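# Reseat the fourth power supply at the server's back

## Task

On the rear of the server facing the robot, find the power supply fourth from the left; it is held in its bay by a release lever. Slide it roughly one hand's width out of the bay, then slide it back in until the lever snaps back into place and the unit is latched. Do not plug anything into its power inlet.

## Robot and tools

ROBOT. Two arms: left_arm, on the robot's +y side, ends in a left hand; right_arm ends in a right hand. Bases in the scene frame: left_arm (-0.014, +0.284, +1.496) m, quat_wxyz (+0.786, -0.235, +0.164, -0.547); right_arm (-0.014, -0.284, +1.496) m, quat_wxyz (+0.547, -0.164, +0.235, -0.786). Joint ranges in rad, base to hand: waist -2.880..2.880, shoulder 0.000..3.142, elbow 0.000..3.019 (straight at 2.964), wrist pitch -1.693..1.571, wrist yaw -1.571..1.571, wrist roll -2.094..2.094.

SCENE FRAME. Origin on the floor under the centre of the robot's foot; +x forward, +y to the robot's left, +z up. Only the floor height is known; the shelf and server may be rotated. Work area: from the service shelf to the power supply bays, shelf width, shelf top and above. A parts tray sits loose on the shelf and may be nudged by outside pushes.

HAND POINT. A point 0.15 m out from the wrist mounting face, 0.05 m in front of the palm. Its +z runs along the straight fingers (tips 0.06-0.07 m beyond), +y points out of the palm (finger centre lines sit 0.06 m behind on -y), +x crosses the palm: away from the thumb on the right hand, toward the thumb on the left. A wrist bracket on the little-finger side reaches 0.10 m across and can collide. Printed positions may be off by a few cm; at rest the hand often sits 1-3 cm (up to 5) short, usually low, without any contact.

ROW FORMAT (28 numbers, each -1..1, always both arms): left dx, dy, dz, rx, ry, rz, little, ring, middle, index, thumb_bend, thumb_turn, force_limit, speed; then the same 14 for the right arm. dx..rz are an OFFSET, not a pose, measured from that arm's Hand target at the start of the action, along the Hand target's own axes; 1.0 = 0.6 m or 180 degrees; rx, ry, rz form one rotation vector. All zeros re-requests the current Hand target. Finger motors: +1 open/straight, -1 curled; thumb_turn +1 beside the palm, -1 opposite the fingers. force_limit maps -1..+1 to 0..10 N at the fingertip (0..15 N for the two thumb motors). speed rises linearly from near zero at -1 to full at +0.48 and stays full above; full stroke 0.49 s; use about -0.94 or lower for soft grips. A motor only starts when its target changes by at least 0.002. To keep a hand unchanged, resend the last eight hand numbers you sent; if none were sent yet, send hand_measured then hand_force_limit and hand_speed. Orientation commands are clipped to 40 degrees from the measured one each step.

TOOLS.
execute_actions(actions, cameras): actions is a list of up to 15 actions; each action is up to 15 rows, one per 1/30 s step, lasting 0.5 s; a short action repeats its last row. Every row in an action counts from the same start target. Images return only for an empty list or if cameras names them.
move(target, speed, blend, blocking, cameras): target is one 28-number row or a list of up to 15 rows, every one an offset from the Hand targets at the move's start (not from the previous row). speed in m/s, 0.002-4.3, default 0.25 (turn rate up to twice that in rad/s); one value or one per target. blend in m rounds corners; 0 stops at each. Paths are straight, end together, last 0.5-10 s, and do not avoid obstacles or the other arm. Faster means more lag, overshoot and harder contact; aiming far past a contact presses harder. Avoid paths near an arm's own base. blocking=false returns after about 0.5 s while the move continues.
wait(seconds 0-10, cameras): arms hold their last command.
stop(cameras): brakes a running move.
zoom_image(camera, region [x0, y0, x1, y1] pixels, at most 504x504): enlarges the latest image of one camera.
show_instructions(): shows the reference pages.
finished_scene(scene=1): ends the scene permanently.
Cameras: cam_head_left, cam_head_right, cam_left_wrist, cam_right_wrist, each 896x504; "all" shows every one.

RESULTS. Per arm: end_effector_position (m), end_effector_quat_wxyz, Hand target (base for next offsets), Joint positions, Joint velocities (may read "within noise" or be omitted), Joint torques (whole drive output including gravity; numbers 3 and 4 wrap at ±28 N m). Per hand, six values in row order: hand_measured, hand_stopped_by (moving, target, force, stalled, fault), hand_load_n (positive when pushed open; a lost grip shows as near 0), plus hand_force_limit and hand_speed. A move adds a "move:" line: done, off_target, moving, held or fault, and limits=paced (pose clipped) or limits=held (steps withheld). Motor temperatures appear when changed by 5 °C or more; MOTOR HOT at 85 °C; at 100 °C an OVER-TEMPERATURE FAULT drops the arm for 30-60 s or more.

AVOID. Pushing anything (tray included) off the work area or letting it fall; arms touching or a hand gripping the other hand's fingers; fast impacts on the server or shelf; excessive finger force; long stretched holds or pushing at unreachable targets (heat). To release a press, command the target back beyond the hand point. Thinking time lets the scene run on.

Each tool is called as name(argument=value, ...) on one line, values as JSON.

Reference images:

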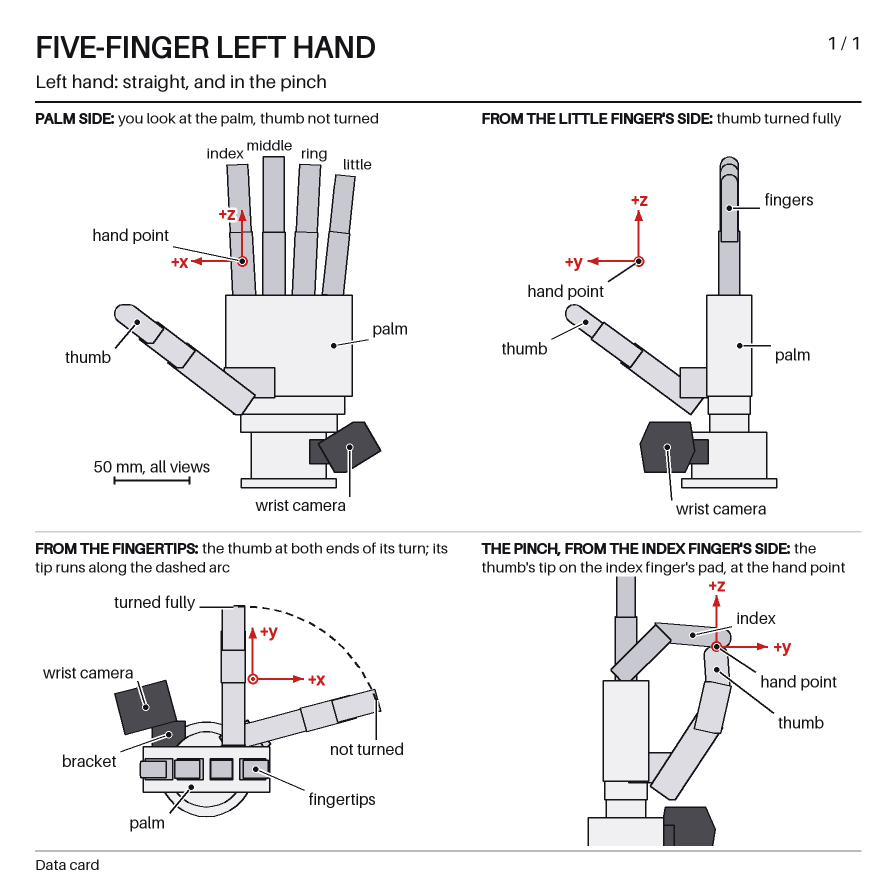

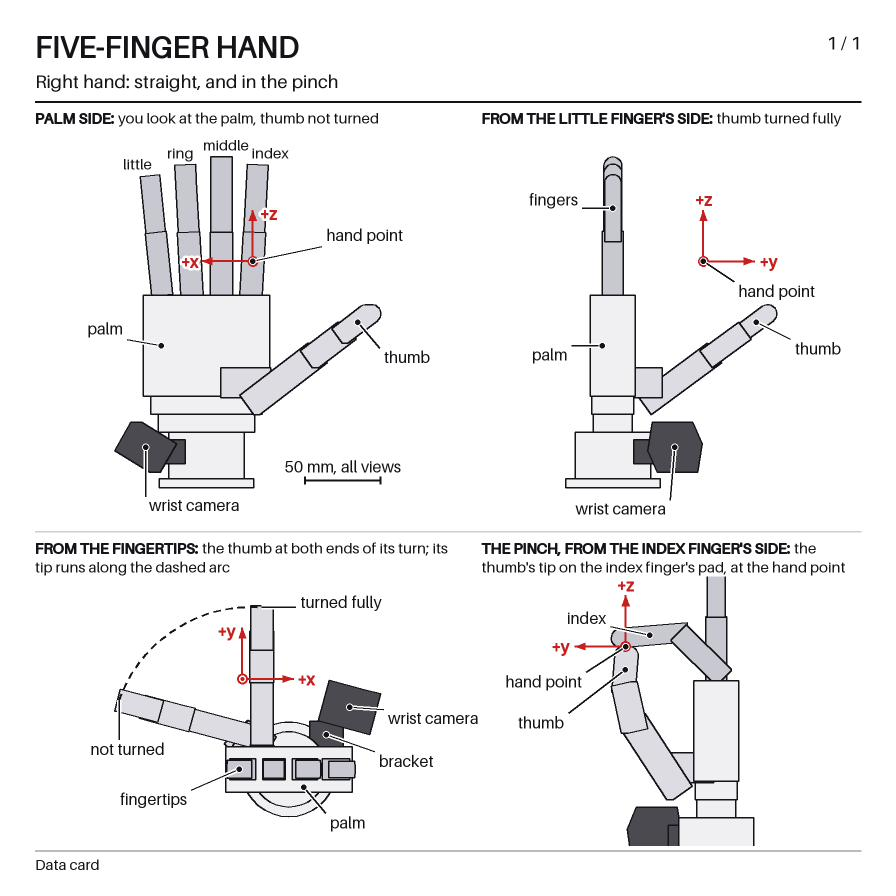

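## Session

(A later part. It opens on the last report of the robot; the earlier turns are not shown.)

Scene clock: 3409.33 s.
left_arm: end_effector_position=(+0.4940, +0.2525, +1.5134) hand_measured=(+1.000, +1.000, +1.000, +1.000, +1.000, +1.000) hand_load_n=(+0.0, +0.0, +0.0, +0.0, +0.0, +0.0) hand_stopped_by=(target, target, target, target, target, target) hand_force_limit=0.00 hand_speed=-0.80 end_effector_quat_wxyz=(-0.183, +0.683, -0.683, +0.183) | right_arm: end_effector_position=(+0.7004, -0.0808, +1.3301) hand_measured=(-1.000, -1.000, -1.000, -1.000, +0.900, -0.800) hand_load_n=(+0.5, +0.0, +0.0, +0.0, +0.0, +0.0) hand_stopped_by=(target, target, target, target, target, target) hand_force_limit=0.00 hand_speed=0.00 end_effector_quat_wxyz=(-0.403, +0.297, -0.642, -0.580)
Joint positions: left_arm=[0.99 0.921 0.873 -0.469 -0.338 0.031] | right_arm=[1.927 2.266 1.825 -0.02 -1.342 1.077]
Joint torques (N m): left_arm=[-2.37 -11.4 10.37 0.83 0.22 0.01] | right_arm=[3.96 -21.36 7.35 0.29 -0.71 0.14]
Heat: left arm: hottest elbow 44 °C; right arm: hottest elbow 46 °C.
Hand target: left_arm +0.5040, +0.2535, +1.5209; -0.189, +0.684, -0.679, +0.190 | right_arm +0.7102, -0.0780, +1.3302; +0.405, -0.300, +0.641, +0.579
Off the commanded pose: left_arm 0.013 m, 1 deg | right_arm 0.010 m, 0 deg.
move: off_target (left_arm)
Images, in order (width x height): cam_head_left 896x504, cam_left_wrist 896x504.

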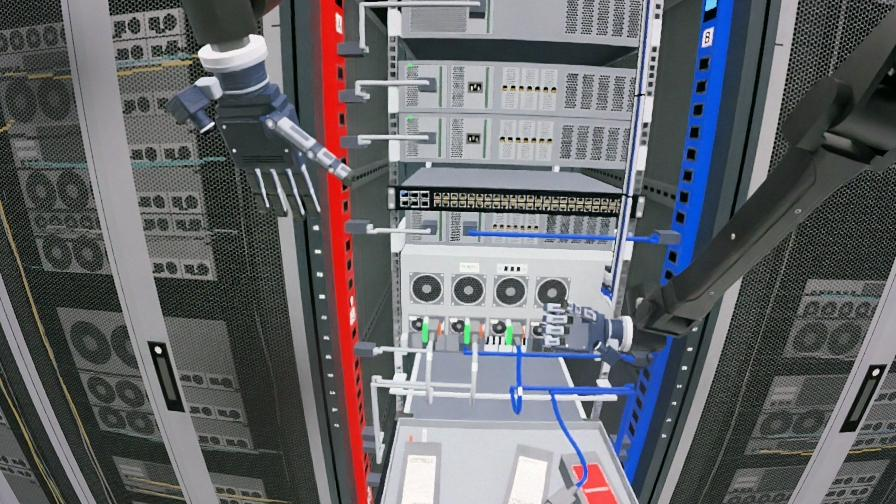

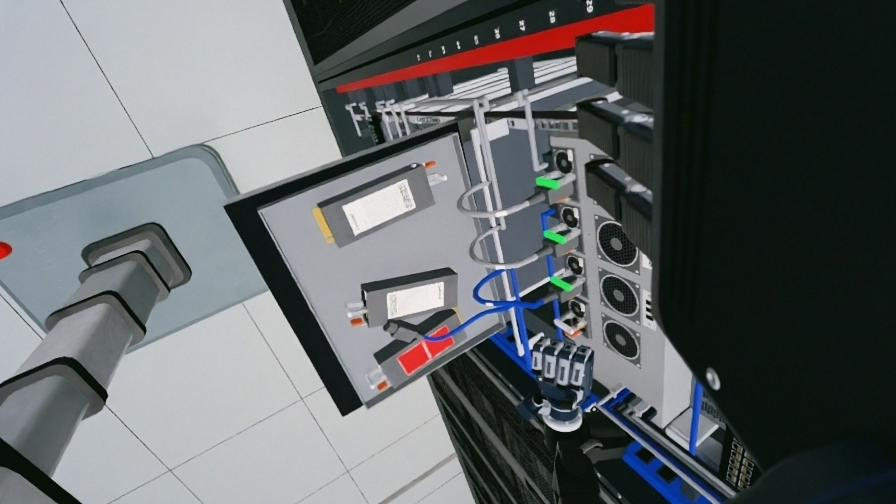

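move(target=[[0,0,0,0,0,0,1,1,1,1,1,1,0,-0.8,0.0098,-0.0497,0.0238,0,0,0,-1,-1,-1,-1,0.9,-0.8,0.0,0.0]], speed=0.04, cameras=["cam_left_wrist","cam_head_left"])

zoom_image(camera="cam_left_wrist", region=[520, 280, 610, 370])

zoom_image(camera="cam_head_left", region=[480, 290, 620, 390])

Scene clock: 3415.00 s.
left_arm: end_effector_position=(+0.4940, +0.2525, +1.5134) hand_measured=(+1.000, +1.000, +1.000, +1.000, +1.000, +1.000) hand_load_n=(+0.0, +0.0, +0.0, +0.0, +0.0, +0.0) hand_stopped_by=(target, target, target, target, target, target) hand_force_limit=0.00 hand_speed=-0.80 end_effector_quat_wxyz=(-0.183, +0.683, -0.683, +0.183) | right_arm: end_effector_position=(+0.7270, -0.0779, +1.3094) hand_measured=(-1.000, -1.000, -1.000, -1.000, +0.900, -0.800) hand_load_n=(+0.0, +0.0, +0.0, -0.5, +0.0, -0.5) hand_stopped_by=(target, target, target, target, target, target) hand_force_limit=0.00 hand_speed=0.00 end_effector_quat_wxyz=(-0.403, +0.295, -0.646, -0.578)
Joint positions: left_arm=[0.99 0.921 0.873 -0.469 -0.338 0.031] | right_arm=[1.927 2.356 1.979 -0.067 -1.333 1.096]
Joint torques (N m): left_arm=[-1.73 -11.63 10.36 0.83 0.22 0.01] | right_arm=[4.66 -22.01 8.24 0.49 -0.74 0.14]
Heat: left arm: hottest elbow 44 °C; right arm: hottest elbow 45 °C.
Hand target: left_arm +0.5040, +0.2535, +1.5209; -0.189, +0.684, -0.679, +0.190 | right_arm +0.7350, -0.0678, +1.3100; +0.405, -0.299, +0.641, +0.579
Off the commanded pose: left_arm 0.013 m, 1 deg | right_arm 0.013 m, 1 deg.
move: off_target (left_arm, right_arm)
Images, in order (width x height): cam_head_left 896x504, cam_left_wrist 896x504.

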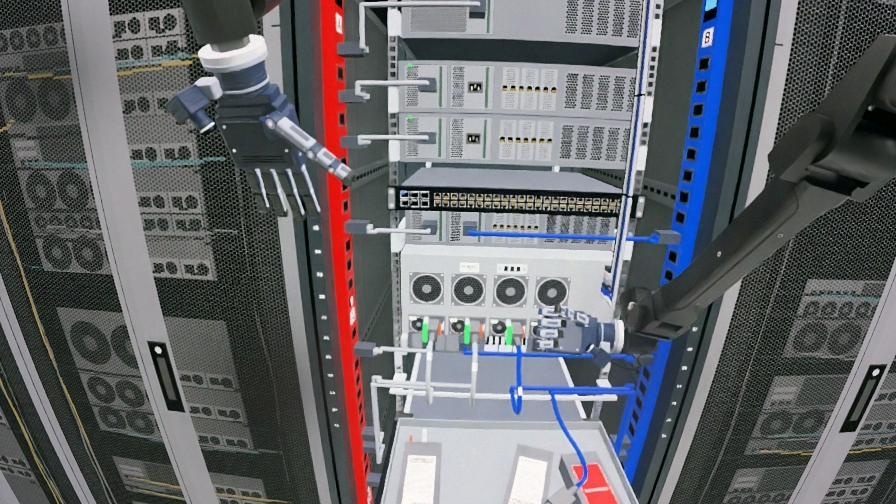

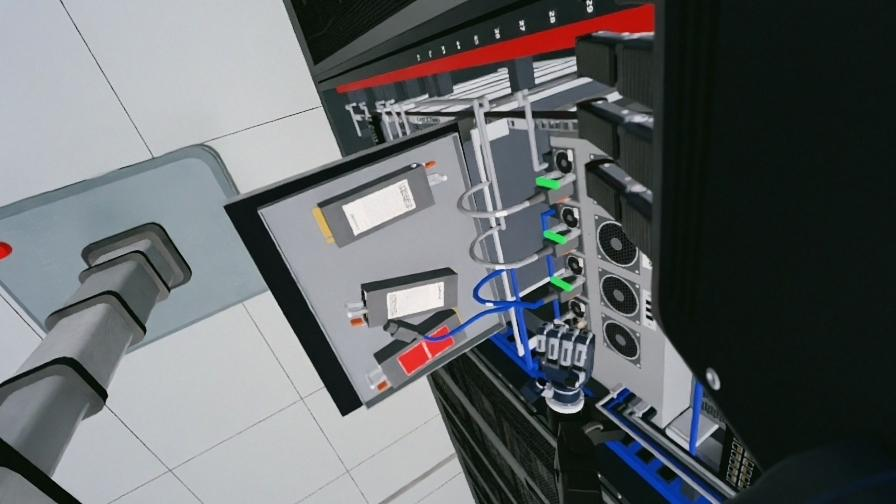

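Scaled by 5.600 from the camera's 896x504 image, which has a finer 1280x720 frame.

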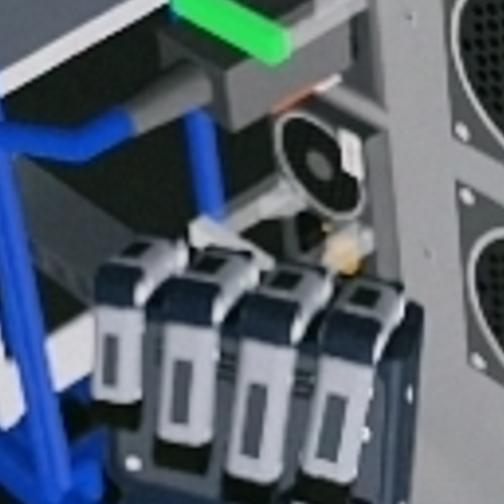

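Scaled by 3.600 from the camera's 896x504 image, which has a finer 1280x720 frame.

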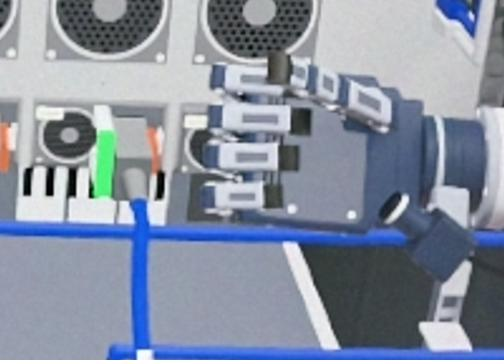

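move(target=[[0,0,0,0,0,0,1,1,1,1,1,1,0,-0.8,-0.0085,-0.048,0.0283,0,0,0,-1,-1,-1,-1,0.9,-0.8,0.0,0.0]], speed=0.04, cameras=["cam_left_wrist","cam_head_left"])

zoom_image(camera="cam_left_wrist", region=[520, 280, 610, 370])

Scene clock: 3421.00 s.
left_arm: end_effector_position=(+0.4940, +0.2525, +1.5134) hand_measured=(+1.000, +1.000, +1.000, +1.000, +1.000, +1.000) hand_load_n=(+0.0, +0.0, +0.0, +0.0, +0.0, -0.5) hand_stopped_by=(target, target, target, target, target, target) hand_force_limit=0.00 hand_speed=-0.80 end_effector_quat_wxyz=(-0.183, +0.683, -0.683, +0.183) | right_arm: end_effector_position=(+0.7251, -0.0725, +1.2971) hand_measured=(-1.000, -1.000, -1.000, -1.000, +0.900, -0.800) hand_load_n=(+0.0, +0.0, +0.0, +0.0, +0.0, -0.5) hand_stopped_by=(target, target, target, target, target, target) hand_force_limit=0.00 hand_speed=0.00 end_effector_quat_wxyz=(-0.391, +0.287, -0.641, -0.595)
Joint positions: left_arm=[0.99 0.921 0.873 -0.469 -0.338 0.031] | right_arm=[1.932 2.403 2.027 -0.086 -1.357 1.115]
Joint torques (N m): left_arm=[-2.49 -12.04 10.39 0.7 0.22 0.03] | right_arm=[5.25 -20.31 14.63 0.18 1 0.4]
Heat: left arm: hottest elbow 44 °C; right arm: hottest elbow 46 °C.
Hand target: left_arm +0.5040, +0.2535, +1.5209; -0.189, +0.684, -0.679, +0.190 | right_arm +0.7650, -0.0557, +1.3000; +0.405, -0.300, +0.641, +0.579
Off the commanded pose: left_arm 0.013 m, 1 deg | right_arm 0.043 m, 3 deg.
move: off_target (left_arm, right_arm)
Images, in order (width x height): cam_head_left 896x504, cam_left_wrist 896x504.

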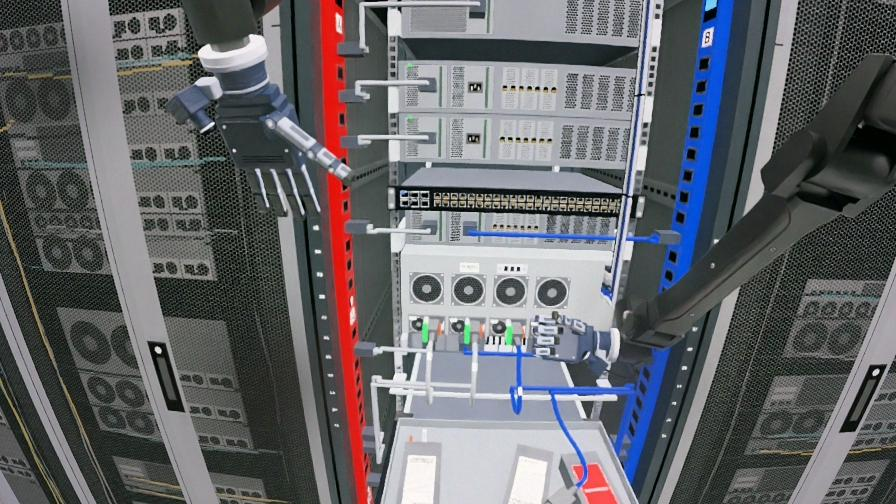

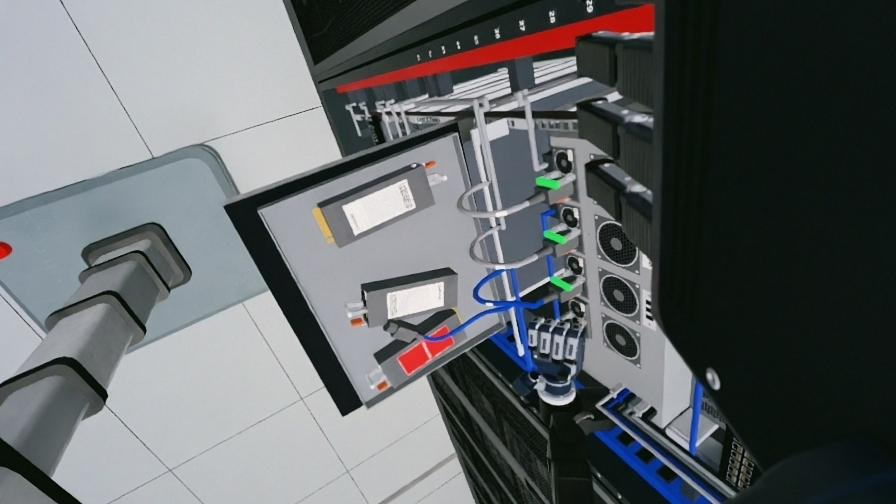

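Scaled by 5.600 from the camera's 896x504 image, which has a finer 1280x720 frame.

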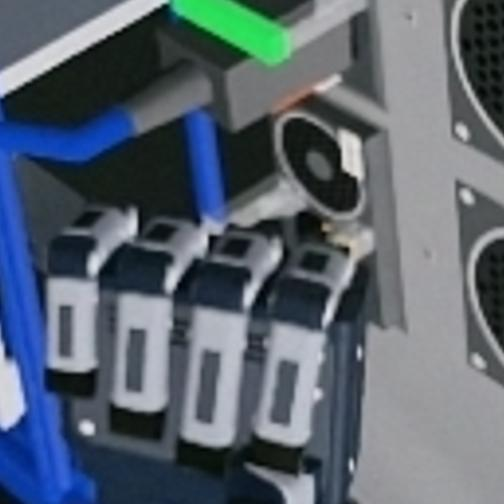

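move(target=[[0,0,0,0,0,0,1,1,1,1,1,1,0,-0.8,-0.0957,-0.049,0.016,0,0,0,-1,-1,-1,-1,0.9,-0.8,0.0,0.0]], speed=0.06, cameras=["cam_left_wrist"])

zoom_image(camera="cam_left_wrist", region=[520, 280, 610, 370])

Scene clock: 3429.70 s.
left_arm: end_effector_position=(+0.4940, +0.2525, +1.5134) hand_measured=(+1.000, +1.000, +1.000, +1.000, +1.000, +1.000) hand_load_n=(+0.0, +0.0, +0.0, +0.0, +0.0, +0.0) hand_stopped_by=(target, target, target, target, target, target) hand_force_limit=0.00 hand_speed=-0.80 end_effector_quat_wxyz=(-0.183, +0.683, -0.683, +0.183) | right_arm: end_effector_position=(+0.7294, -0.0737, +1.3012) hand_measured=(-1.000, -1.000, -1.000, -1.000, +0.900, -0.800) hand_load_n=(+0.0, +0.0, +0.0, +0.0, +0.0, +0.0) hand_stopped_by=(target, target, target, target, target, target) hand_force_limit=0.00 hand_speed=0.00 end_effector_quat_wxyz=(-0.362, +0.260, -0.652, -0.614)
Joint positions: left_arm=[0.99 0.921 0.873 -0.469 -0.338 0.031] | right_arm=[1.932 2.403 2.036 -0.125 -1.363 1.175]
Joint torques (N m): left_arm=[-1.73 -12.1 10.29 0.68 0.23 0.03] | right_arm=[6.42 -21.83 20.57 0.03 1.79 0.51]
Heat: left arm: hottest elbow 44 °C; right arm: hottest elbow 49 °C.
Hand target: left_arm +0.5040, +0.2535, +1.5209; -0.189, +0.684, -0.679, +0.190 | right_arm +0.8201, -0.0556, +1.3352; +0.405, -0.300, +0.641, +0.579
Off the commanded pose: left_arm 0.013 m, 1 deg | right_arm 0.098 m, 8 deg.
move: off_target (left_arm, right_arm)
Images, in order (width x height): cam_left_wrist 896x504.

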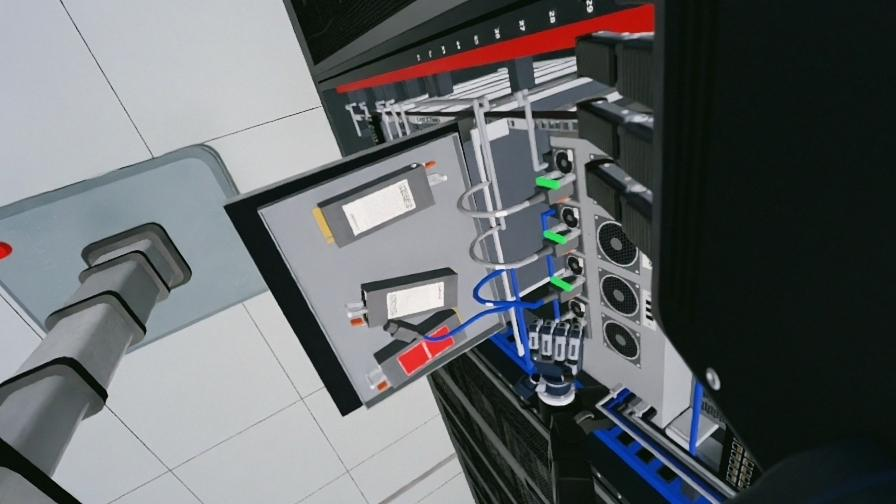

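Scaled by 5.600 from the camera's 896x504 image, which has a finer 1280x720 frame.

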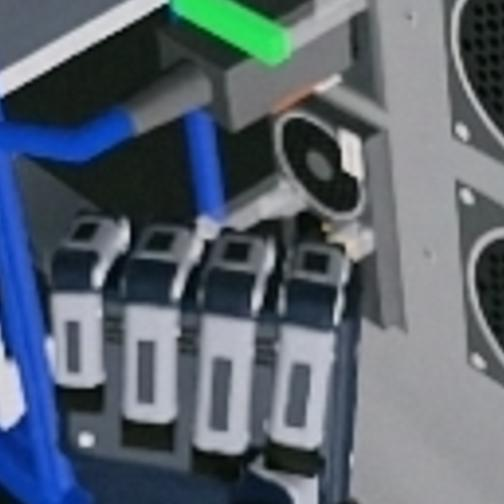

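move(target=[[0,0,0,0,0,0,1,1,1,1,1,1,0,-0.8,-0.0863,-0.0828,0.0203,0,0,-0.04,-1,-1,-1,-1,0.9,-0.8,0.0,0.0]], speed=0.06, cameras=["cam_left_wrist"])

zoom_image(camera="cam_left_wrist", region=[520, 280, 610, 370])

Scene clock: 3436.27 s.
left_arm: end_effector_position=(+0.4940, +0.2525, +1.5134) hand_measured=(+1.000, +1.000, +1.000, +1.000, +1.000, +1.000) hand_load_n=(+0.0, +0.0, +0.0, +0.0, +0.0, -0.5) hand_stopped_by=(target, target, target, target, target, target) hand_force_limit=0.00 hand_speed=-0.80 end_effector_quat_wxyz=(-0.183, +0.683, -0.683, +0.183) | right_arm: end_effector_position=(+0.7308, -0.0741, +1.3026) hand_measured=(-1.000, -1.000, -1.000, -1.000, +0.900, -0.800) hand_load_n=(+0.0, +0.0, +0.0, +0.0, +0.0, -0.5) hand_stopped_by=(target, target, target, target, target, target) hand_force_limit=0.00 hand_speed=0.00 end_effector_quat_wxyz=(-0.364, +0.261, -0.651, -0.614)
Joint positions: left_arm=[0.99 0.921 0.873 -0.469 -0.338 0.031] | right_arm=[1.932 2.403 2.04 -0.12 -1.365 1.179]
Joint torques (N m): left_arm=[-2.37 -11.87 10.44 0.72 0.22 0.01] | right_arm=[6.24 -22.65 -25.29 0.08 2.68 0.49]
Motor temperatures (°C): left_arm=[20 28 44 20 22 22] | right_arm=[22 39 56 22 28 22]
Heat: left arm: hottest elbow 44 °C; right arm: hottest elbow 56 °C.
Hand target: left_arm +0.5040, +0.2535, +1.5209; -0.189, +0.684, -0.679, +0.190 | right_arm +0.8901, -0.0554, +1.3552; +0.441, -0.339, +0.621, +0.553
Off the commanded pose: left_arm 0.013 m, 1 deg | right_arm 0.169 m, 15 deg.
move: off_target (left_arm, right_arm)
Images, in order (width x height): cam_left_wrist 896x504.

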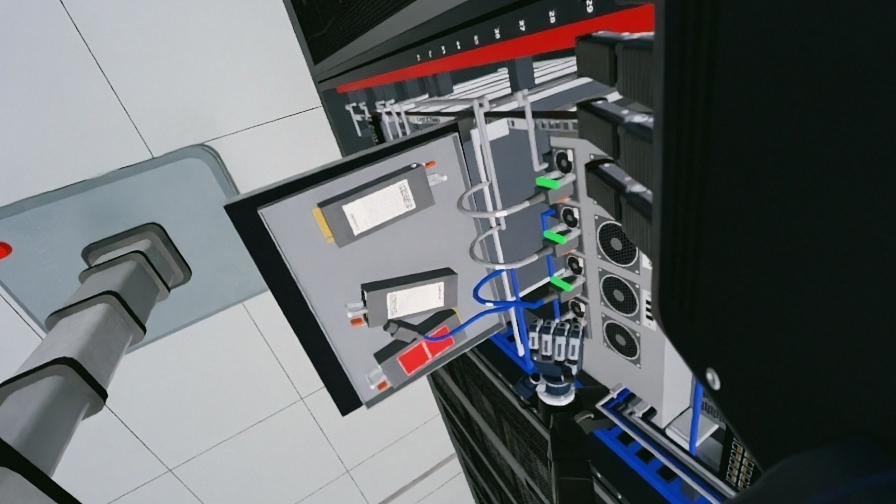

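Scaled by 5.600 from the camera's 896x504 image, which has a finer 1280x720 frame.

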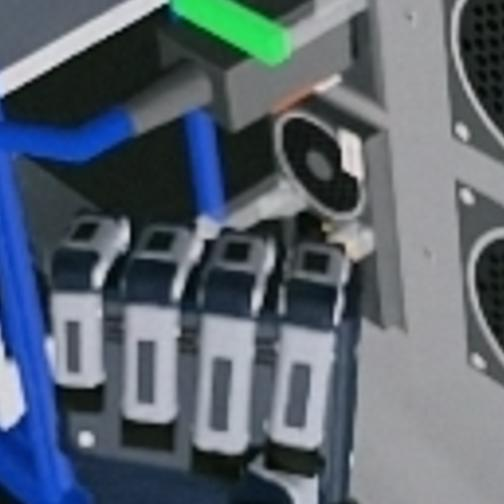

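move(target=[[0,0,0,0,0,0,1,1,1,1,1,1,0,-0.8,0.123,-0.0517,0,0,0,0,-1,-1,-1,-1,0.9,-0.8,0.0,0.0]], speed=0.06, cameras=["cam_left_wrist"])

zoom_image(camera="cam_left_wrist", region=[520, 280, 610, 370])

Scene clock: 3446.73 s.
left_arm: end_effector_position=(+0.4940, +0.2525, +1.5134) hand_measured=(+1.000, +1.000, +1.000, +1.000, +1.000, +1.000) hand_load_n=(+0.0, +0.0, +0.0, +0.0, +0.0, +0.0) hand_stopped_by=(target, target, target, target, target, target) hand_force_limit=0.00 hand_speed=-0.80 end_effector_quat_wxyz=(-0.183, +0.683, -0.683, +0.183) | right_arm: end_effector_position=(+0.7175, -0.0761, +1.2891) hand_measured=(-1.000, -1.000, -1.000, -1.000, +0.900, -0.800) hand_load_n=(+0.0, +0.0, +0.0, +0.0, +0.0, -0.5) hand_stopped_by=(target, target, target, target, target, target) hand_force_limit=0.00 hand_speed=0.00 end_effector_quat_wxyz=(-0.414, +0.303, -0.595, -0.618)
Joint positions: left_arm=[0.99 0.921 0.873 -0.469 -0.338 0.031] | right_arm=[1.929 2.476 2.096 0.03 -1.462 1.168]
Joint torques (N m): left_arm=[-2.2 -12.28 10.35 0.79 0.23 0.01] | right_arm=[3.78 -17.38 -25.36 -1.39 6.93 1.09]
Motor temperatures (°C): left_arm=[20 28 44 20 22 22] | right_arm=[22 39 75 22 35 22]
Heat: left arm: hottest elbow 44 °C; right arm: hottest elbow 75 °C.
Hand target: left_arm +0.5040, +0.2535, +1.5209; -0.189, +0.684, -0.679, +0.190 | right_arm +0.8899, -0.0553, +1.2749; +0.441, -0.339, +0.621, +0.553
Off the commanded pose: left_arm 0.013 m, 1 deg | right_arm 0.174 m, 10 deg.
move: off_target (left_arm, right_arm)
Images, in order (width x height): cam_left_wrist 896x504.

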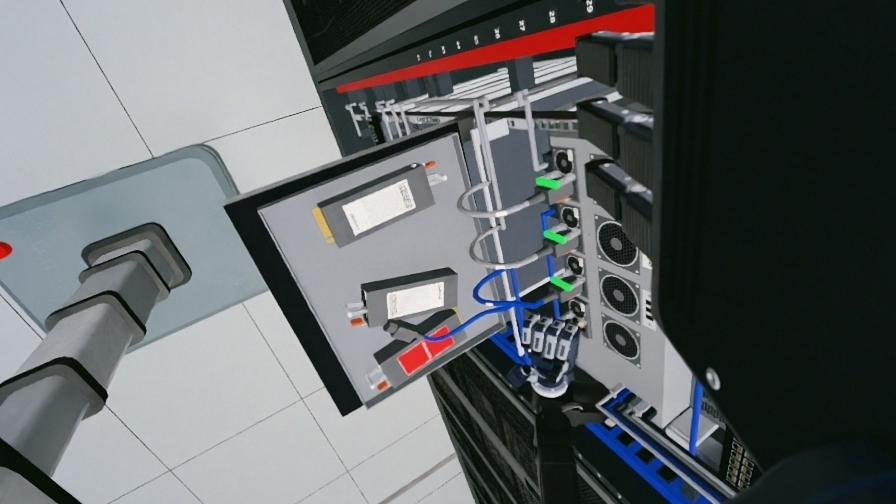

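Scaled by 5.600 from the camera's 896x504 image, which has a finer 1280x720 frame.

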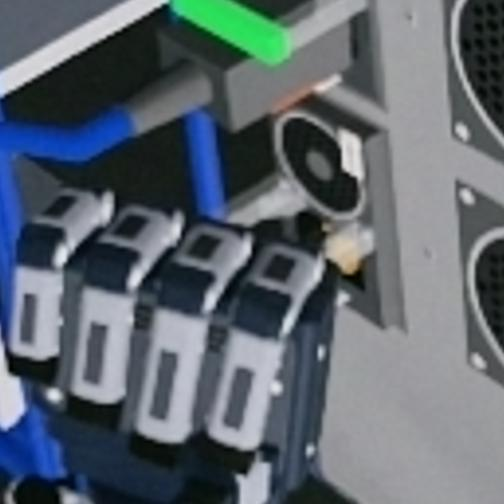

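move(target=[[0,0,0,0,0,0,1,1,1,1,1,1,0,-0.8,0.079,0.3167,-0.0908,0,0,0,-1,-1,-1,-1,0.9,-0.8,0.0,0.0]], speed=0.25, cameras=["cam_left_wrist"])

zoom_image(camera="cam_left_wrist", region=[530, 290, 600, 360])

Scene clock: 3451.70 s.
left_arm: end_effector_position=(+0.4940, +0.2525, +1.5134) hand_measured=(+1.000, +1.000, +1.000, +1.000, +1.000, +1.000) hand_load_n=(+0.0, +0.0, +0.0, +0.0, +0.0, +0.0) hand_stopped_by=(target, target, target, target, target, target) hand_force_limit=0.00 hand_speed=-0.80 end_effector_quat_wxyz=(-0.183, +0.683, -0.683, +0.183) | right_arm: end_effector_position=(+0.6819, -0.0698, +1.2918) hand_measured=(-1.000, -1.000, -1.000, -1.000, +0.900, -0.800) hand_load_n=(+0.0, +0.0, +0.0, +0.0, +0.0, -0.5) hand_stopped_by=(target, target, target, target, target, target) hand_force_limit=0.00 hand_speed=0.00 end_effector_quat_wxyz=(-0.432, +0.332, -0.623, -0.562)
Joint positions: left_arm=[0.99 0.921 0.873 -0.469 -0.338 0.031] | right_arm=[1.931 2.337 1.852 0.015 -1.348 0.964]
Joint torques (N m): left_arm=[-1.96 -11.81 10.45 0.79 0.22 0.02] | right_arm=[3.02 -25.41 4.03 0.35 -0.72 -0.02]
Motor temperatures (°C): left_arm=[20 28 44 20 22 22] | right_arm=[22 39 81 22 44 22]
Heat: left arm: hottest elbow 44 °C; right arm: hottest elbow 81 °C.
Hand target: left_arm +0.5040, +0.2535, +1.5209; -0.189, +0.684, -0.679, +0.190 | right_arm +0.6900, -0.0759, +1.3051; +0.441, -0.339, +0.621, +0.553
Off the commanded pose: left_arm 0.013 m, 1 deg | right_arm 0.016 m, 2 deg.
move: off_target (left_arm, right_arm)
Images, in order (width x height): cam_left_wrist 896x504.

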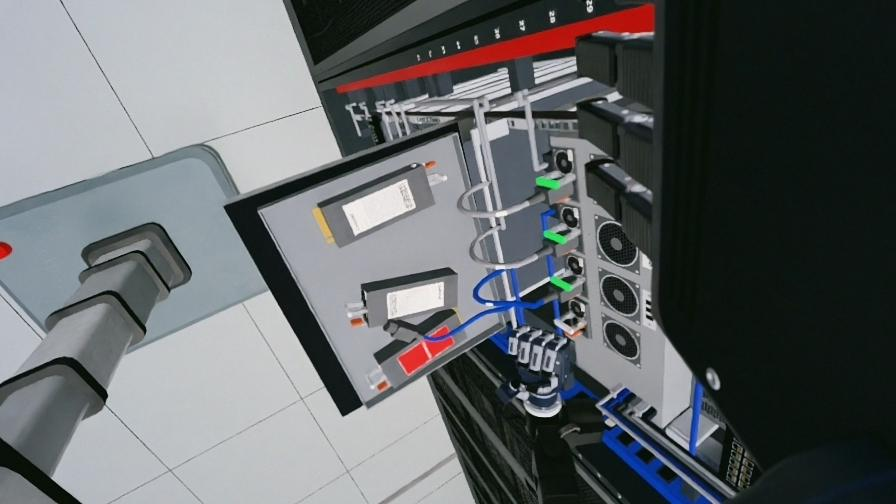

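Scaled by 7.200 from the camera's 896x504 image, which has a finer 1280x720 frame.

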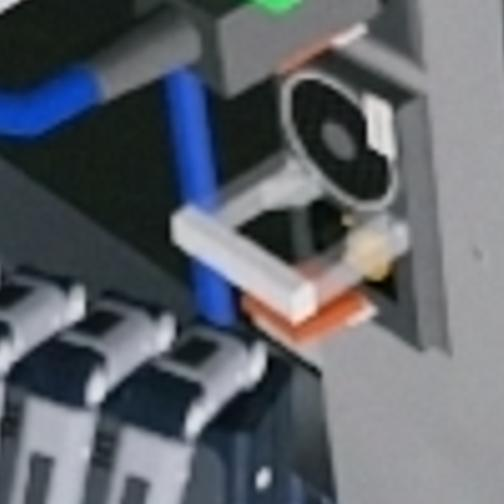

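move(target=[[0,0,0,0,0,0,1,1,1,1,1,1,0,-0.8,0.0182,0.1287,-0.056,0,0,0,-1,-1,-1,-1,0.9,-0.8,0.0,0.0],[0,0,0,0,0,0,1,1,1,1,1,1,0,-0.8,0.0182,0.1287,-0.056,0.4245,0.2555,0.1892,-1,-1,-1,-1,0.9,-0.8,0.0,0.0]], speed=[0.15,0.3], blend=0.01)

Scene clock: 3575.80 s.
left_arm: end_effector_position=(+0.4940, +0.2525, +1.5134) hand_measured=(+1.000, +1.000, +1.000, +1.000, +1.000, +1.000) hand_load_n=(+0.0, +0.0, +0.0, +0.0, +0.0, -0.5) hand_stopped_by=(target, target, target, target, target, target) hand_force_limit=0.00 hand_speed=-0.80 end_effector_quat_wxyz=(-0.183, +0.683, -0.683, +0.183) | right_arm: end_effector_position=(+0.5875, -0.1009, +1.3077) hand_measured=(-1.000, -1.000, -1.000, -1.000, +0.900, -0.800) hand_load_n=(+0.0, +0.0, +0.0, +0.0, +0.0, +0.0) hand_stopped_by=(target, target, target, target, target, target) hand_force_limit=0.00 hand_speed=0.00 end_effector_quat_wxyz=(-0.111, +0.010, -0.994, +0.006)
Joint positions: left_arm=[0.99 0.921 0.873 -0.469 -0.338 0.031] | right_arm=[2.237 1.635 1.074 -0.299 0.396 1.693]
Joint torques (N m): left_arm=[-2.32 -12.1 10.33 0.79 0.22 -0.01] | right_arm=[4.31 -16.62 6.39 0.16 0.2 0.16]
Motor temperatures (°C): left_arm=[20 28 44 20 22 22] | right_arm=[22 39 42 22 26 22]
Heat: left arm: hottest elbow 44 °C; right arm: hottest elbow 42 °C.
Hand target: left_arm +0.5040, +0.2535, +1.5209; -0.189, +0.684, -0.679, +0.190 | right_arm +0.6099, -0.0960, +1.3248; +0.130, +0.000, +0.992, -0.001
Off the commanded pose: left_arm 0.013 m, 1 deg | right_arm 0.029 m, 2 deg.
move: off_target (left_arm, right_arm)

move(target=[[0,0,0,0,0,0,1,1,1,1,1,1,0,-0.8,-0.135,-0.0733,0.08,0,0,0,-1,-1,-1,-1,0.9,-0.8,0.0,0.0]], speed=0.12, cameras=["cam_right_wrist"])

zoom_image(camera="cam_right_wrist", region=[300, 180, 520, 360])

Scene clock: 3580.93 s.
left_arm: end_effector_position=(+0.4940, +0.2525, +1.5134) hand_measured=(+1.000, +1.000, +1.000, +1.000, +1.000, +1.000) hand_load_n=(+0.0, +0.0, +0.0, +0.0, +0.0, +0.0) hand_stopped_by=(target, target, target, target, target, target) hand_force_limit=0.00 hand_speed=-0.80 end_effector_quat_wxyz=(-0.183, +0.683, -0.683, +0.183) | right_arm: end_effector_position=(+0.6862, -0.1374, +1.3017) hand_measured=(-1.000, -1.000, -1.000, -1.000, +0.900, -0.800) hand_load_n=(+0.0, +0.0, +0.0, +0.0, +0.0, +0.0) hand_stopped_by=(target, target, target, target, target, target) hand_force_limit=0.00 hand_speed=0.00 end_effector_quat_wxyz=(-0.126, -0.001, -0.992, +0.000)
Joint positions: left_arm=[0.99 0.921 0.873 -0.469 -0.338 0.031] | right_arm=[2.134 1.738 1.342 -0.403 0.321 1.624]
Joint torques (N m): left_arm=[-2.08 -11.69 10.28 0.76 0.25 0.01] | right_arm=[2.96 -16.56 7.76 0.18 -0.2 -0.06]
Heat: left arm: hottest elbow 44 °C; right arm: hottest elbow 43 °C.
Hand target: left_arm +0.5040, +0.2535, +1.5209; -0.189, +0.684, -0.679, +0.190 | right_arm +0.7005, -0.1399, +1.2993; +0.130, +0.000, +0.992, -0.001
Off the commanded pose: left_arm 0.013 m, 1 deg | right_arm 0.015 m, 1 deg.
move: off_target (left_arm, right_arm)
Images, in order (width x height): cam_right_wrist 896x504.

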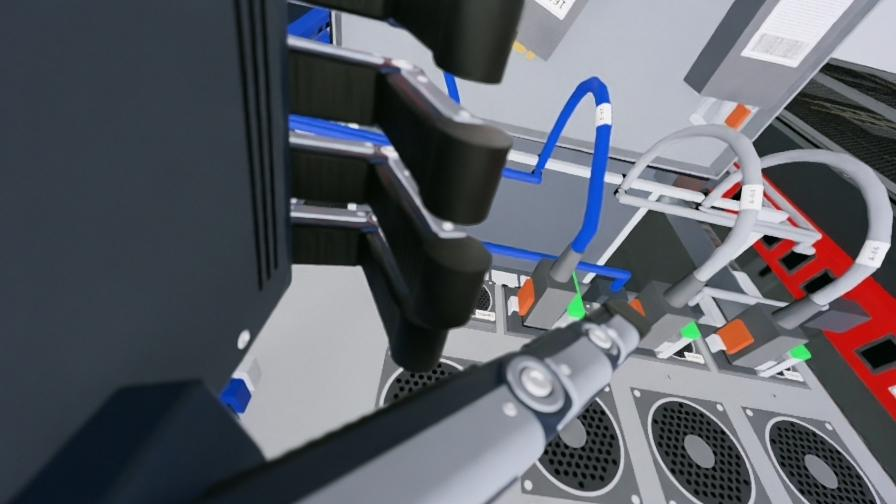

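Scaled by 2.291 from the camera's 896x504 image, which has a finer 1280x720 frame.

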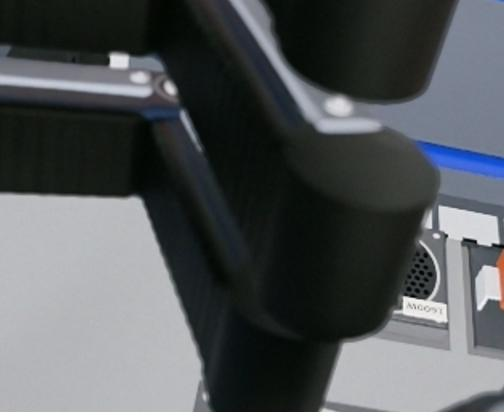

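move(target=[[0,0,0,0,0,0,1,1,1,1,1,1,0,-0.8,0,0,0,0,0,0,1,1,1,1,1,1,0.0,0.3]], speed=0.12, cameras=["cam_right_wrist"])

zoom_image(camera="cam_right_wrist", region=[300, 180, 520, 360])

Scene clock: 3584.73 s.
left_arm: end_effector_position=(+0.4940, +0.2525, +1.5134) hand_measured=(+1.000, +1.000, +1.000, +1.000, +1.000, +1.000) hand_load_n=(+0.0, +0.0, +0.0, +0.0, +0.0, +0.0) hand_stopped_by=(target, target, target, target, target, target) hand_force_limit=0.00 hand_speed=-0.80 end_effector_quat_wxyz=(-0.183, +0.683, -0.683, +0.183) | right_arm: end_effector_position=(+0.6856, -0.1370, +1.3010) hand_measured=(+1.000, +1.000, +1.000, +1.000, +1.000, +1.000) hand_load_n=(+0.0, +0.0, +0.0, +0.0, +0.0, +0.0) hand_stopped_by=(target, target, target, target, target, target) hand_force_limit=0.00 hand_speed=0.30 end_effector_quat_wxyz=(-0.125, +0.000, -0.992, -0.001)
Joint positions: left_arm=[0.99 0.921 0.873 -0.469 -0.338 0.031] | right_arm=[2.134 1.74 1.342 -0.404 0.319 1.622]
Joint torques (N m): left_arm=[-1.85 -11.93 10.32 0.75 0.24 0] | right_arm=[2.9 -17.03 7.82 0.28 -0.1 -0.05]
Heat: left arm: hottest elbow 44 °C; right arm: hottest elbow 43 °C.
Hand target: left_arm +0.5040, +0.2535, +1.5209; -0.189, +0.684, -0.679, +0.190 | right_arm +0.7006, -0.1398, +1.2994; +0.130, +0.000, +0.992, +0.000
Off the commanded pose: left_arm 0.013 m, 1 deg | right_arm 0.015 m, 1 deg.
move: off_target (left_arm, right_arm)
Images, in order (width x height): cam_right_wrist 896x504.

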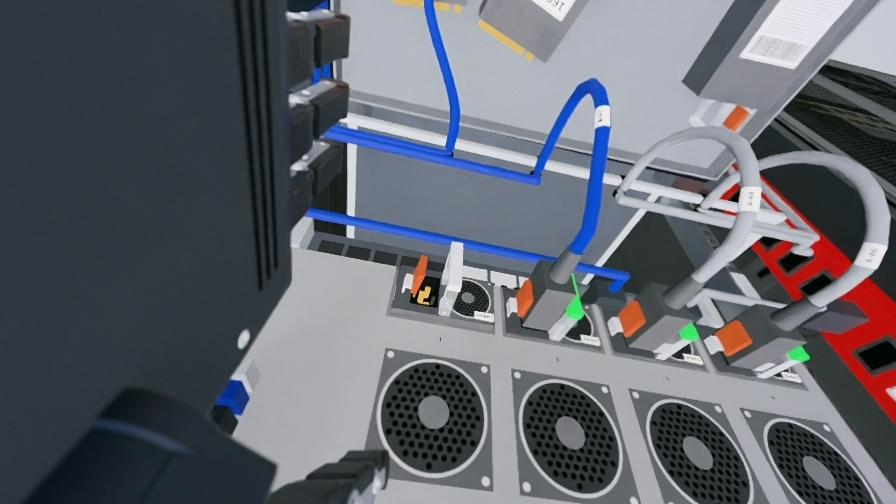

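Scaled by 2.291 from the camera's 896x504 image, which has a finer 1280x720 frame.

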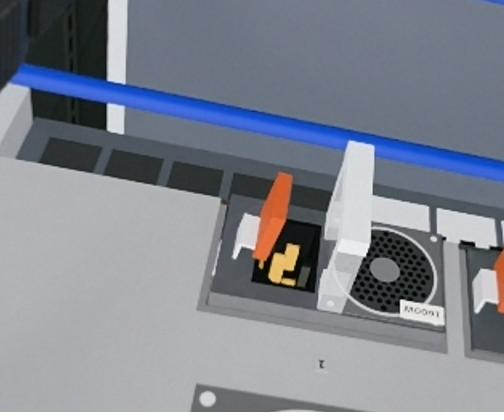

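zoom_image(camera="cam_right_wrist", region=[380, 230, 510, 340])

zoom_image(camera="cam_right_wrist", region=[490, 250, 620, 360])

Scaled by 3.877 from the camera's 896x504 image, which has a finer 1280x720 frame.

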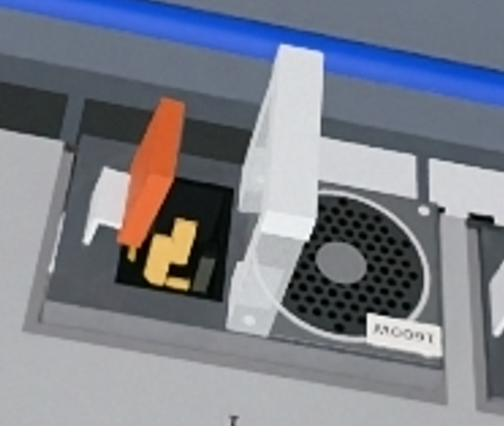

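Scaled by 3.877 from the camera's 896x504 image, which has a finer 1280x720 frame.

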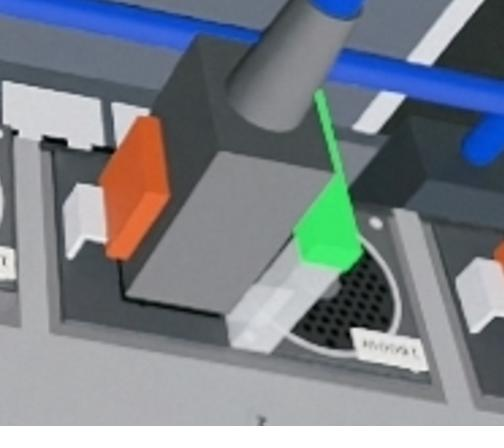

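zoom_image(camera="cam_right_wrist", region=[380, 250, 440, 320])

Scaled by 7.200 from the camera's 896x504 image, which has a finer 1280x720 frame.

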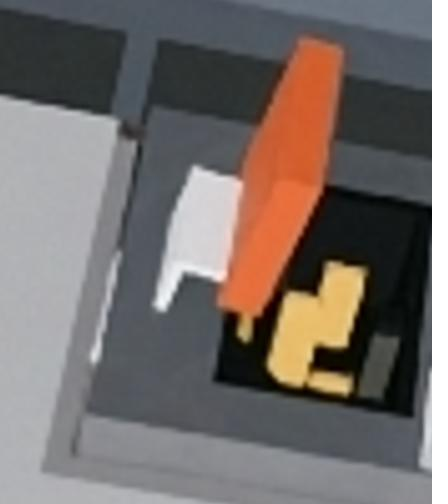

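move(target=[[0,0,0,0,0,0,1,1,1,1,1,1,0,-0.8,0,0,0,0,0,0,-1,-1,0.85,1,0.15,-1,0.2,0.3],[0,0,0,0,0,0,1,1,1,1,1,1,0,-0.8,-0.1217,0.0497,0.0575,0,0,0,-1,-1,0.85,1,0.15,-1,0.2,0.3]], speed=0.08, cameras=["cam_right_wrist"])

Scene clock: 3624.80 s.
left_arm: end_effector_position=(+0.4940, +0.2525, +1.5134) hand_measured=(+1.000, +1.000, +1.000, +1.000, +1.000, +1.000) hand_load_n=(+0.0, +0.0, +0.0, +0.0, +0.0, +0.0) hand_stopped_by=(target, target, target, target, target, target) hand_force_limit=0.00 hand_speed=-0.80 end_effector_quat_wxyz=(-0.183, +0.683, -0.683, +0.183) | right_arm: end_effector_position=(+0.7651, -0.1220, +1.2806) hand_measured=(-1.000, -1.000, +0.850, +1.000, +0.150, -1.000) hand_load_n=(+0.0, +0.0, +0.0, +0.0, +0.0, +0.0) hand_stopped_by=(target, target, target, target, target, target) hand_force_limit=0.20 hand_speed=0.30 end_effector_quat_wxyz=(-0.121, +0.001, -0.993, +0.004)
Joint positions: left_arm=[0.99 0.921 0.873 -0.469 -0.338 0.031] | right_arm=[2.134 1.925 1.674 -0.56 0.328 1.622]
Joint torques (N m): left_arm=[-1.85 -11.75 10.35 0.81 0.22 0.03] | right_arm=[5.83 -20.13 9.01 0.1 0.18 0.12]
Heat: left arm: hottest elbow 44 °C; right arm: hottest elbow 43 °C.
Hand target: left_arm +0.5040, +0.2535, +1.5209; -0.189, +0.684, -0.679, +0.190 | right_arm +0.7800, -0.1100, +1.2848; +0.130, +0.000, +0.992, -0.001
Off the commanded pose: left_arm 0.013 m, 1 deg | right_arm 0.020 m, 1 deg.
move: off_target (left_arm, right_arm)
Images, in order (width x height): cam_right_wrist 896x504.

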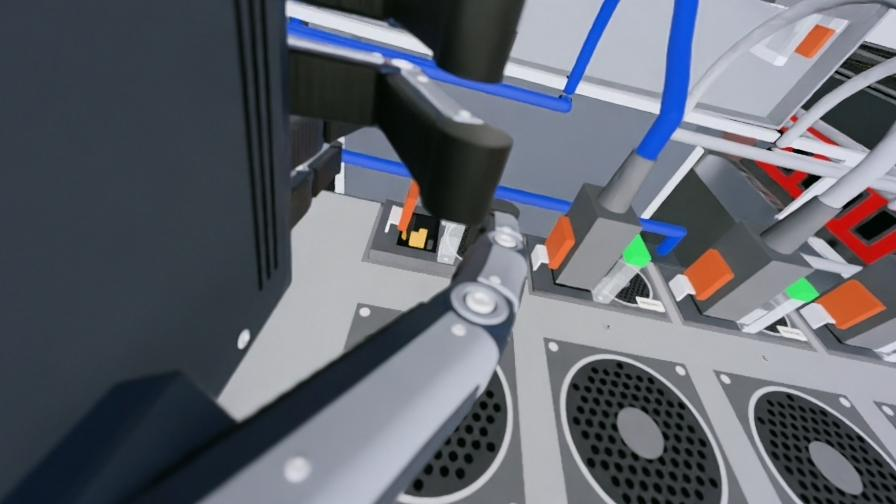

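move(target=[[0,0,0,0,0,0,1,1,1,1,1,1,0,-0.8,-0.0072,0.10,0.0053,0,0,0,-1,-1,0.85,1,0.15,-1,0.2,0.3]], speed=0.05, cameras=["cam_right_wrist"])

zoom_image(camera="cam_right_wrist", region=[270, 140, 470, 300])

Scene clock: 3629.23 s.
left_arm: end_effector_position=(+0.4940, +0.2525, +1.5134) hand_measured=(+1.000, +1.000, +1.000, +1.000, +1.000, +1.000) hand_load_n=(+0.0, +0.0, +0.0, +0.0, +0.0, +0.0) hand_stopped_by=(target, target, target, target, target, target) hand_force_limit=0.00 hand_speed=-0.80 end_effector_quat_wxyz=(-0.183, +0.683, -0.683, +0.183) | right_arm: end_effector_position=(+0.7725, -0.0864, +1.2751) hand_measured=(-1.000, -1.000, +0.850, +1.000, +0.150, -1.000) hand_load_n=(+0.0, +0.0, +0.0, +0.5, +0.0, +0.0) hand_stopped_by=(target, target, target, target, target, target) hand_force_limit=0.20 hand_speed=0.30 end_effector_quat_wxyz=(-0.117, -0.009, -0.993, +0.019)
Joint positions: left_arm=[0.99 0.921 0.873 -0.469 -0.338 0.031] | right_arm=[2.193 1.985 1.752 -0.604 0.4 1.688]
Joint torques (N m): left_arm=[-2.14 -12.1 10.36 0.8 0.23 0.02] | right_arm=[8.64 -19.84 9.47 0.46 -0.43 0.08]
Heat: left arm: hottest elbow 44 °C; right arm: hottest elbow 44 °C.
Hand target: left_arm +0.5040, +0.2535, +1.5209; -0.189, +0.684, -0.679, +0.190 | right_arm +0.7851, -0.0501, +1.2828; +0.130, +0.000, +0.992, -0.001
Off the commanded pose: left_arm 0.013 m, 1 deg | right_arm 0.039 m, 3 deg.
move: off_target (left_arm, right_arm)
Images, in order (width x height): cam_right_wrist 896x504.

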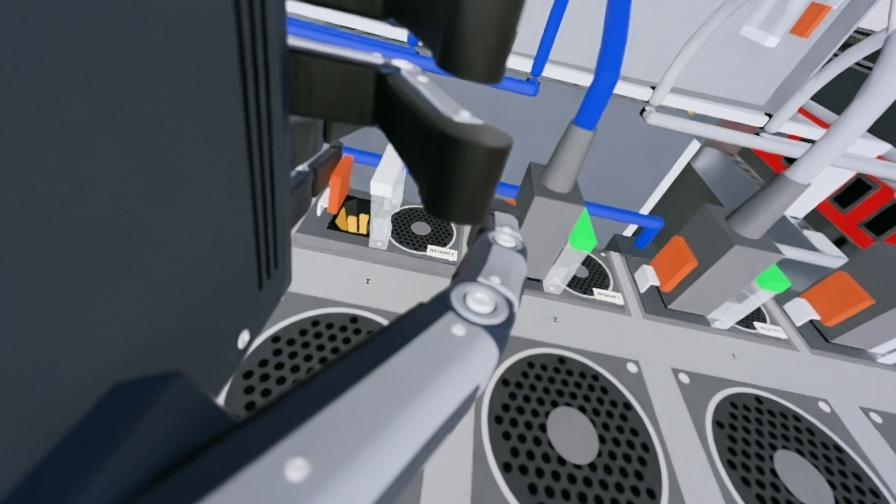

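Scaled by 2.520 from the camera's 896x504 image, which has a finer 1280x720 frame.

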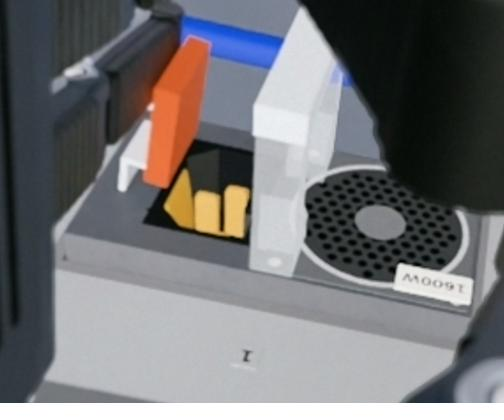

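move(target=[[0,0,0,0,0,0,1,1,1,1,1,1,0,-0.8,0.0,0.035,0.0,0,0,0,-1,-1,0.85,1,0.15,-1,0.2,0.3],[0,0,0,0,0,0,1,1,1,1,1,1,0,-0.8,0.0,0.067,0.0,0,0,0,-1,-1,0.85,1,0.15,-1,0.2,0.3]], speed=0.03, cameras=["cam_right_wrist"])

zoom_image(camera="cam_right_wrist", region=[270, 140, 470, 300])

Scene clock: 3633.50 s.
left_arm: end_effector_position=(+0.4940, +0.2525, +1.5134) hand_measured=(+1.000, +1.000, +1.000, +1.000, +1.000, +1.000) hand_load_n=(+0.0, +0.0, +0.0, +0.0, +0.0, +0.0) hand_stopped_by=(target, target, target, target, target, target) hand_force_limit=0.00 hand_speed=-0.80 end_effector_quat_wxyz=(-0.183, +0.683, -0.683, +0.183) | right_arm: end_effector_position=(+0.7755, -0.0802, +1.2731) hand_measured=(-1.000, -1.000, +0.850, +1.000, +0.150, -1.000) hand_load_n=(+0.0, +0.0, +0.0, +0.5, -0.5, +0.0) hand_stopped_by=(target, target, target, target, target, target) hand_force_limit=0.20 hand_speed=0.30 end_effector_quat_wxyz=(-0.114, -0.028, -0.992, +0.040)
Joint positions: left_arm=[0.99 0.921 0.873 -0.469 -0.338 0.031] | right_arm=[2.215 2.008 1.785 -0.637 0.458 1.744]
Joint torques (N m): left_arm=[-1.67 -12.16 10.3 0.8 0.24 0.01] | right_arm=[10.81 -18.9 9.92 0.85 -1.32 -0.02]
Heat: left arm: hottest elbow 44 °C; right arm: hottest elbow 44 °C.
Hand target: left_arm +0.5040, +0.2535, +1.5209; -0.189, +0.684, -0.679, +0.190 | right_arm +0.7850, -0.0098, +1.2829; +0.130, +0.000, +0.992, +0.000
Off the commanded pose: left_arm 0.013 m, 1 deg | right_arm 0.072 m, 6 deg.
move: off_target (left_arm, right_arm)
Images, in order (width x height): cam_right_wrist 896x504.

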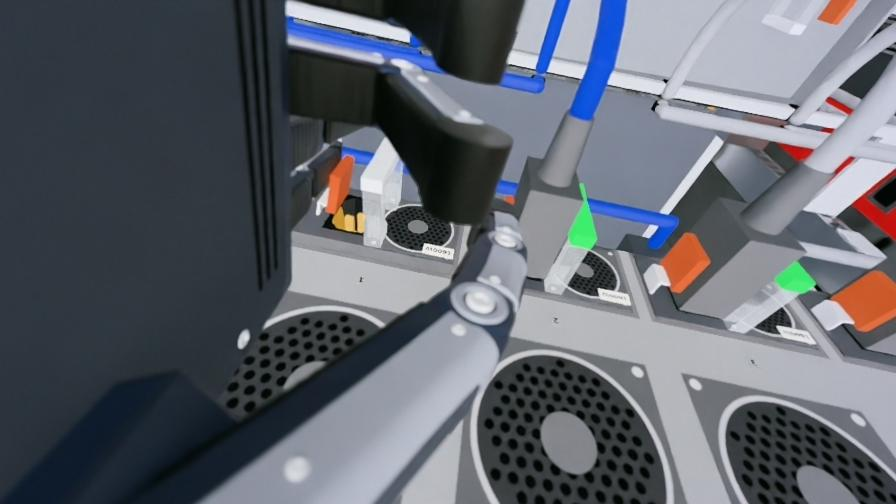

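Scaled by 2.520 from the camera's 896x504 image, which has a finer 1280x720 frame.

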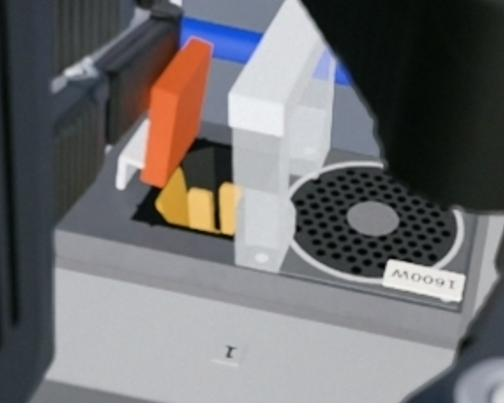

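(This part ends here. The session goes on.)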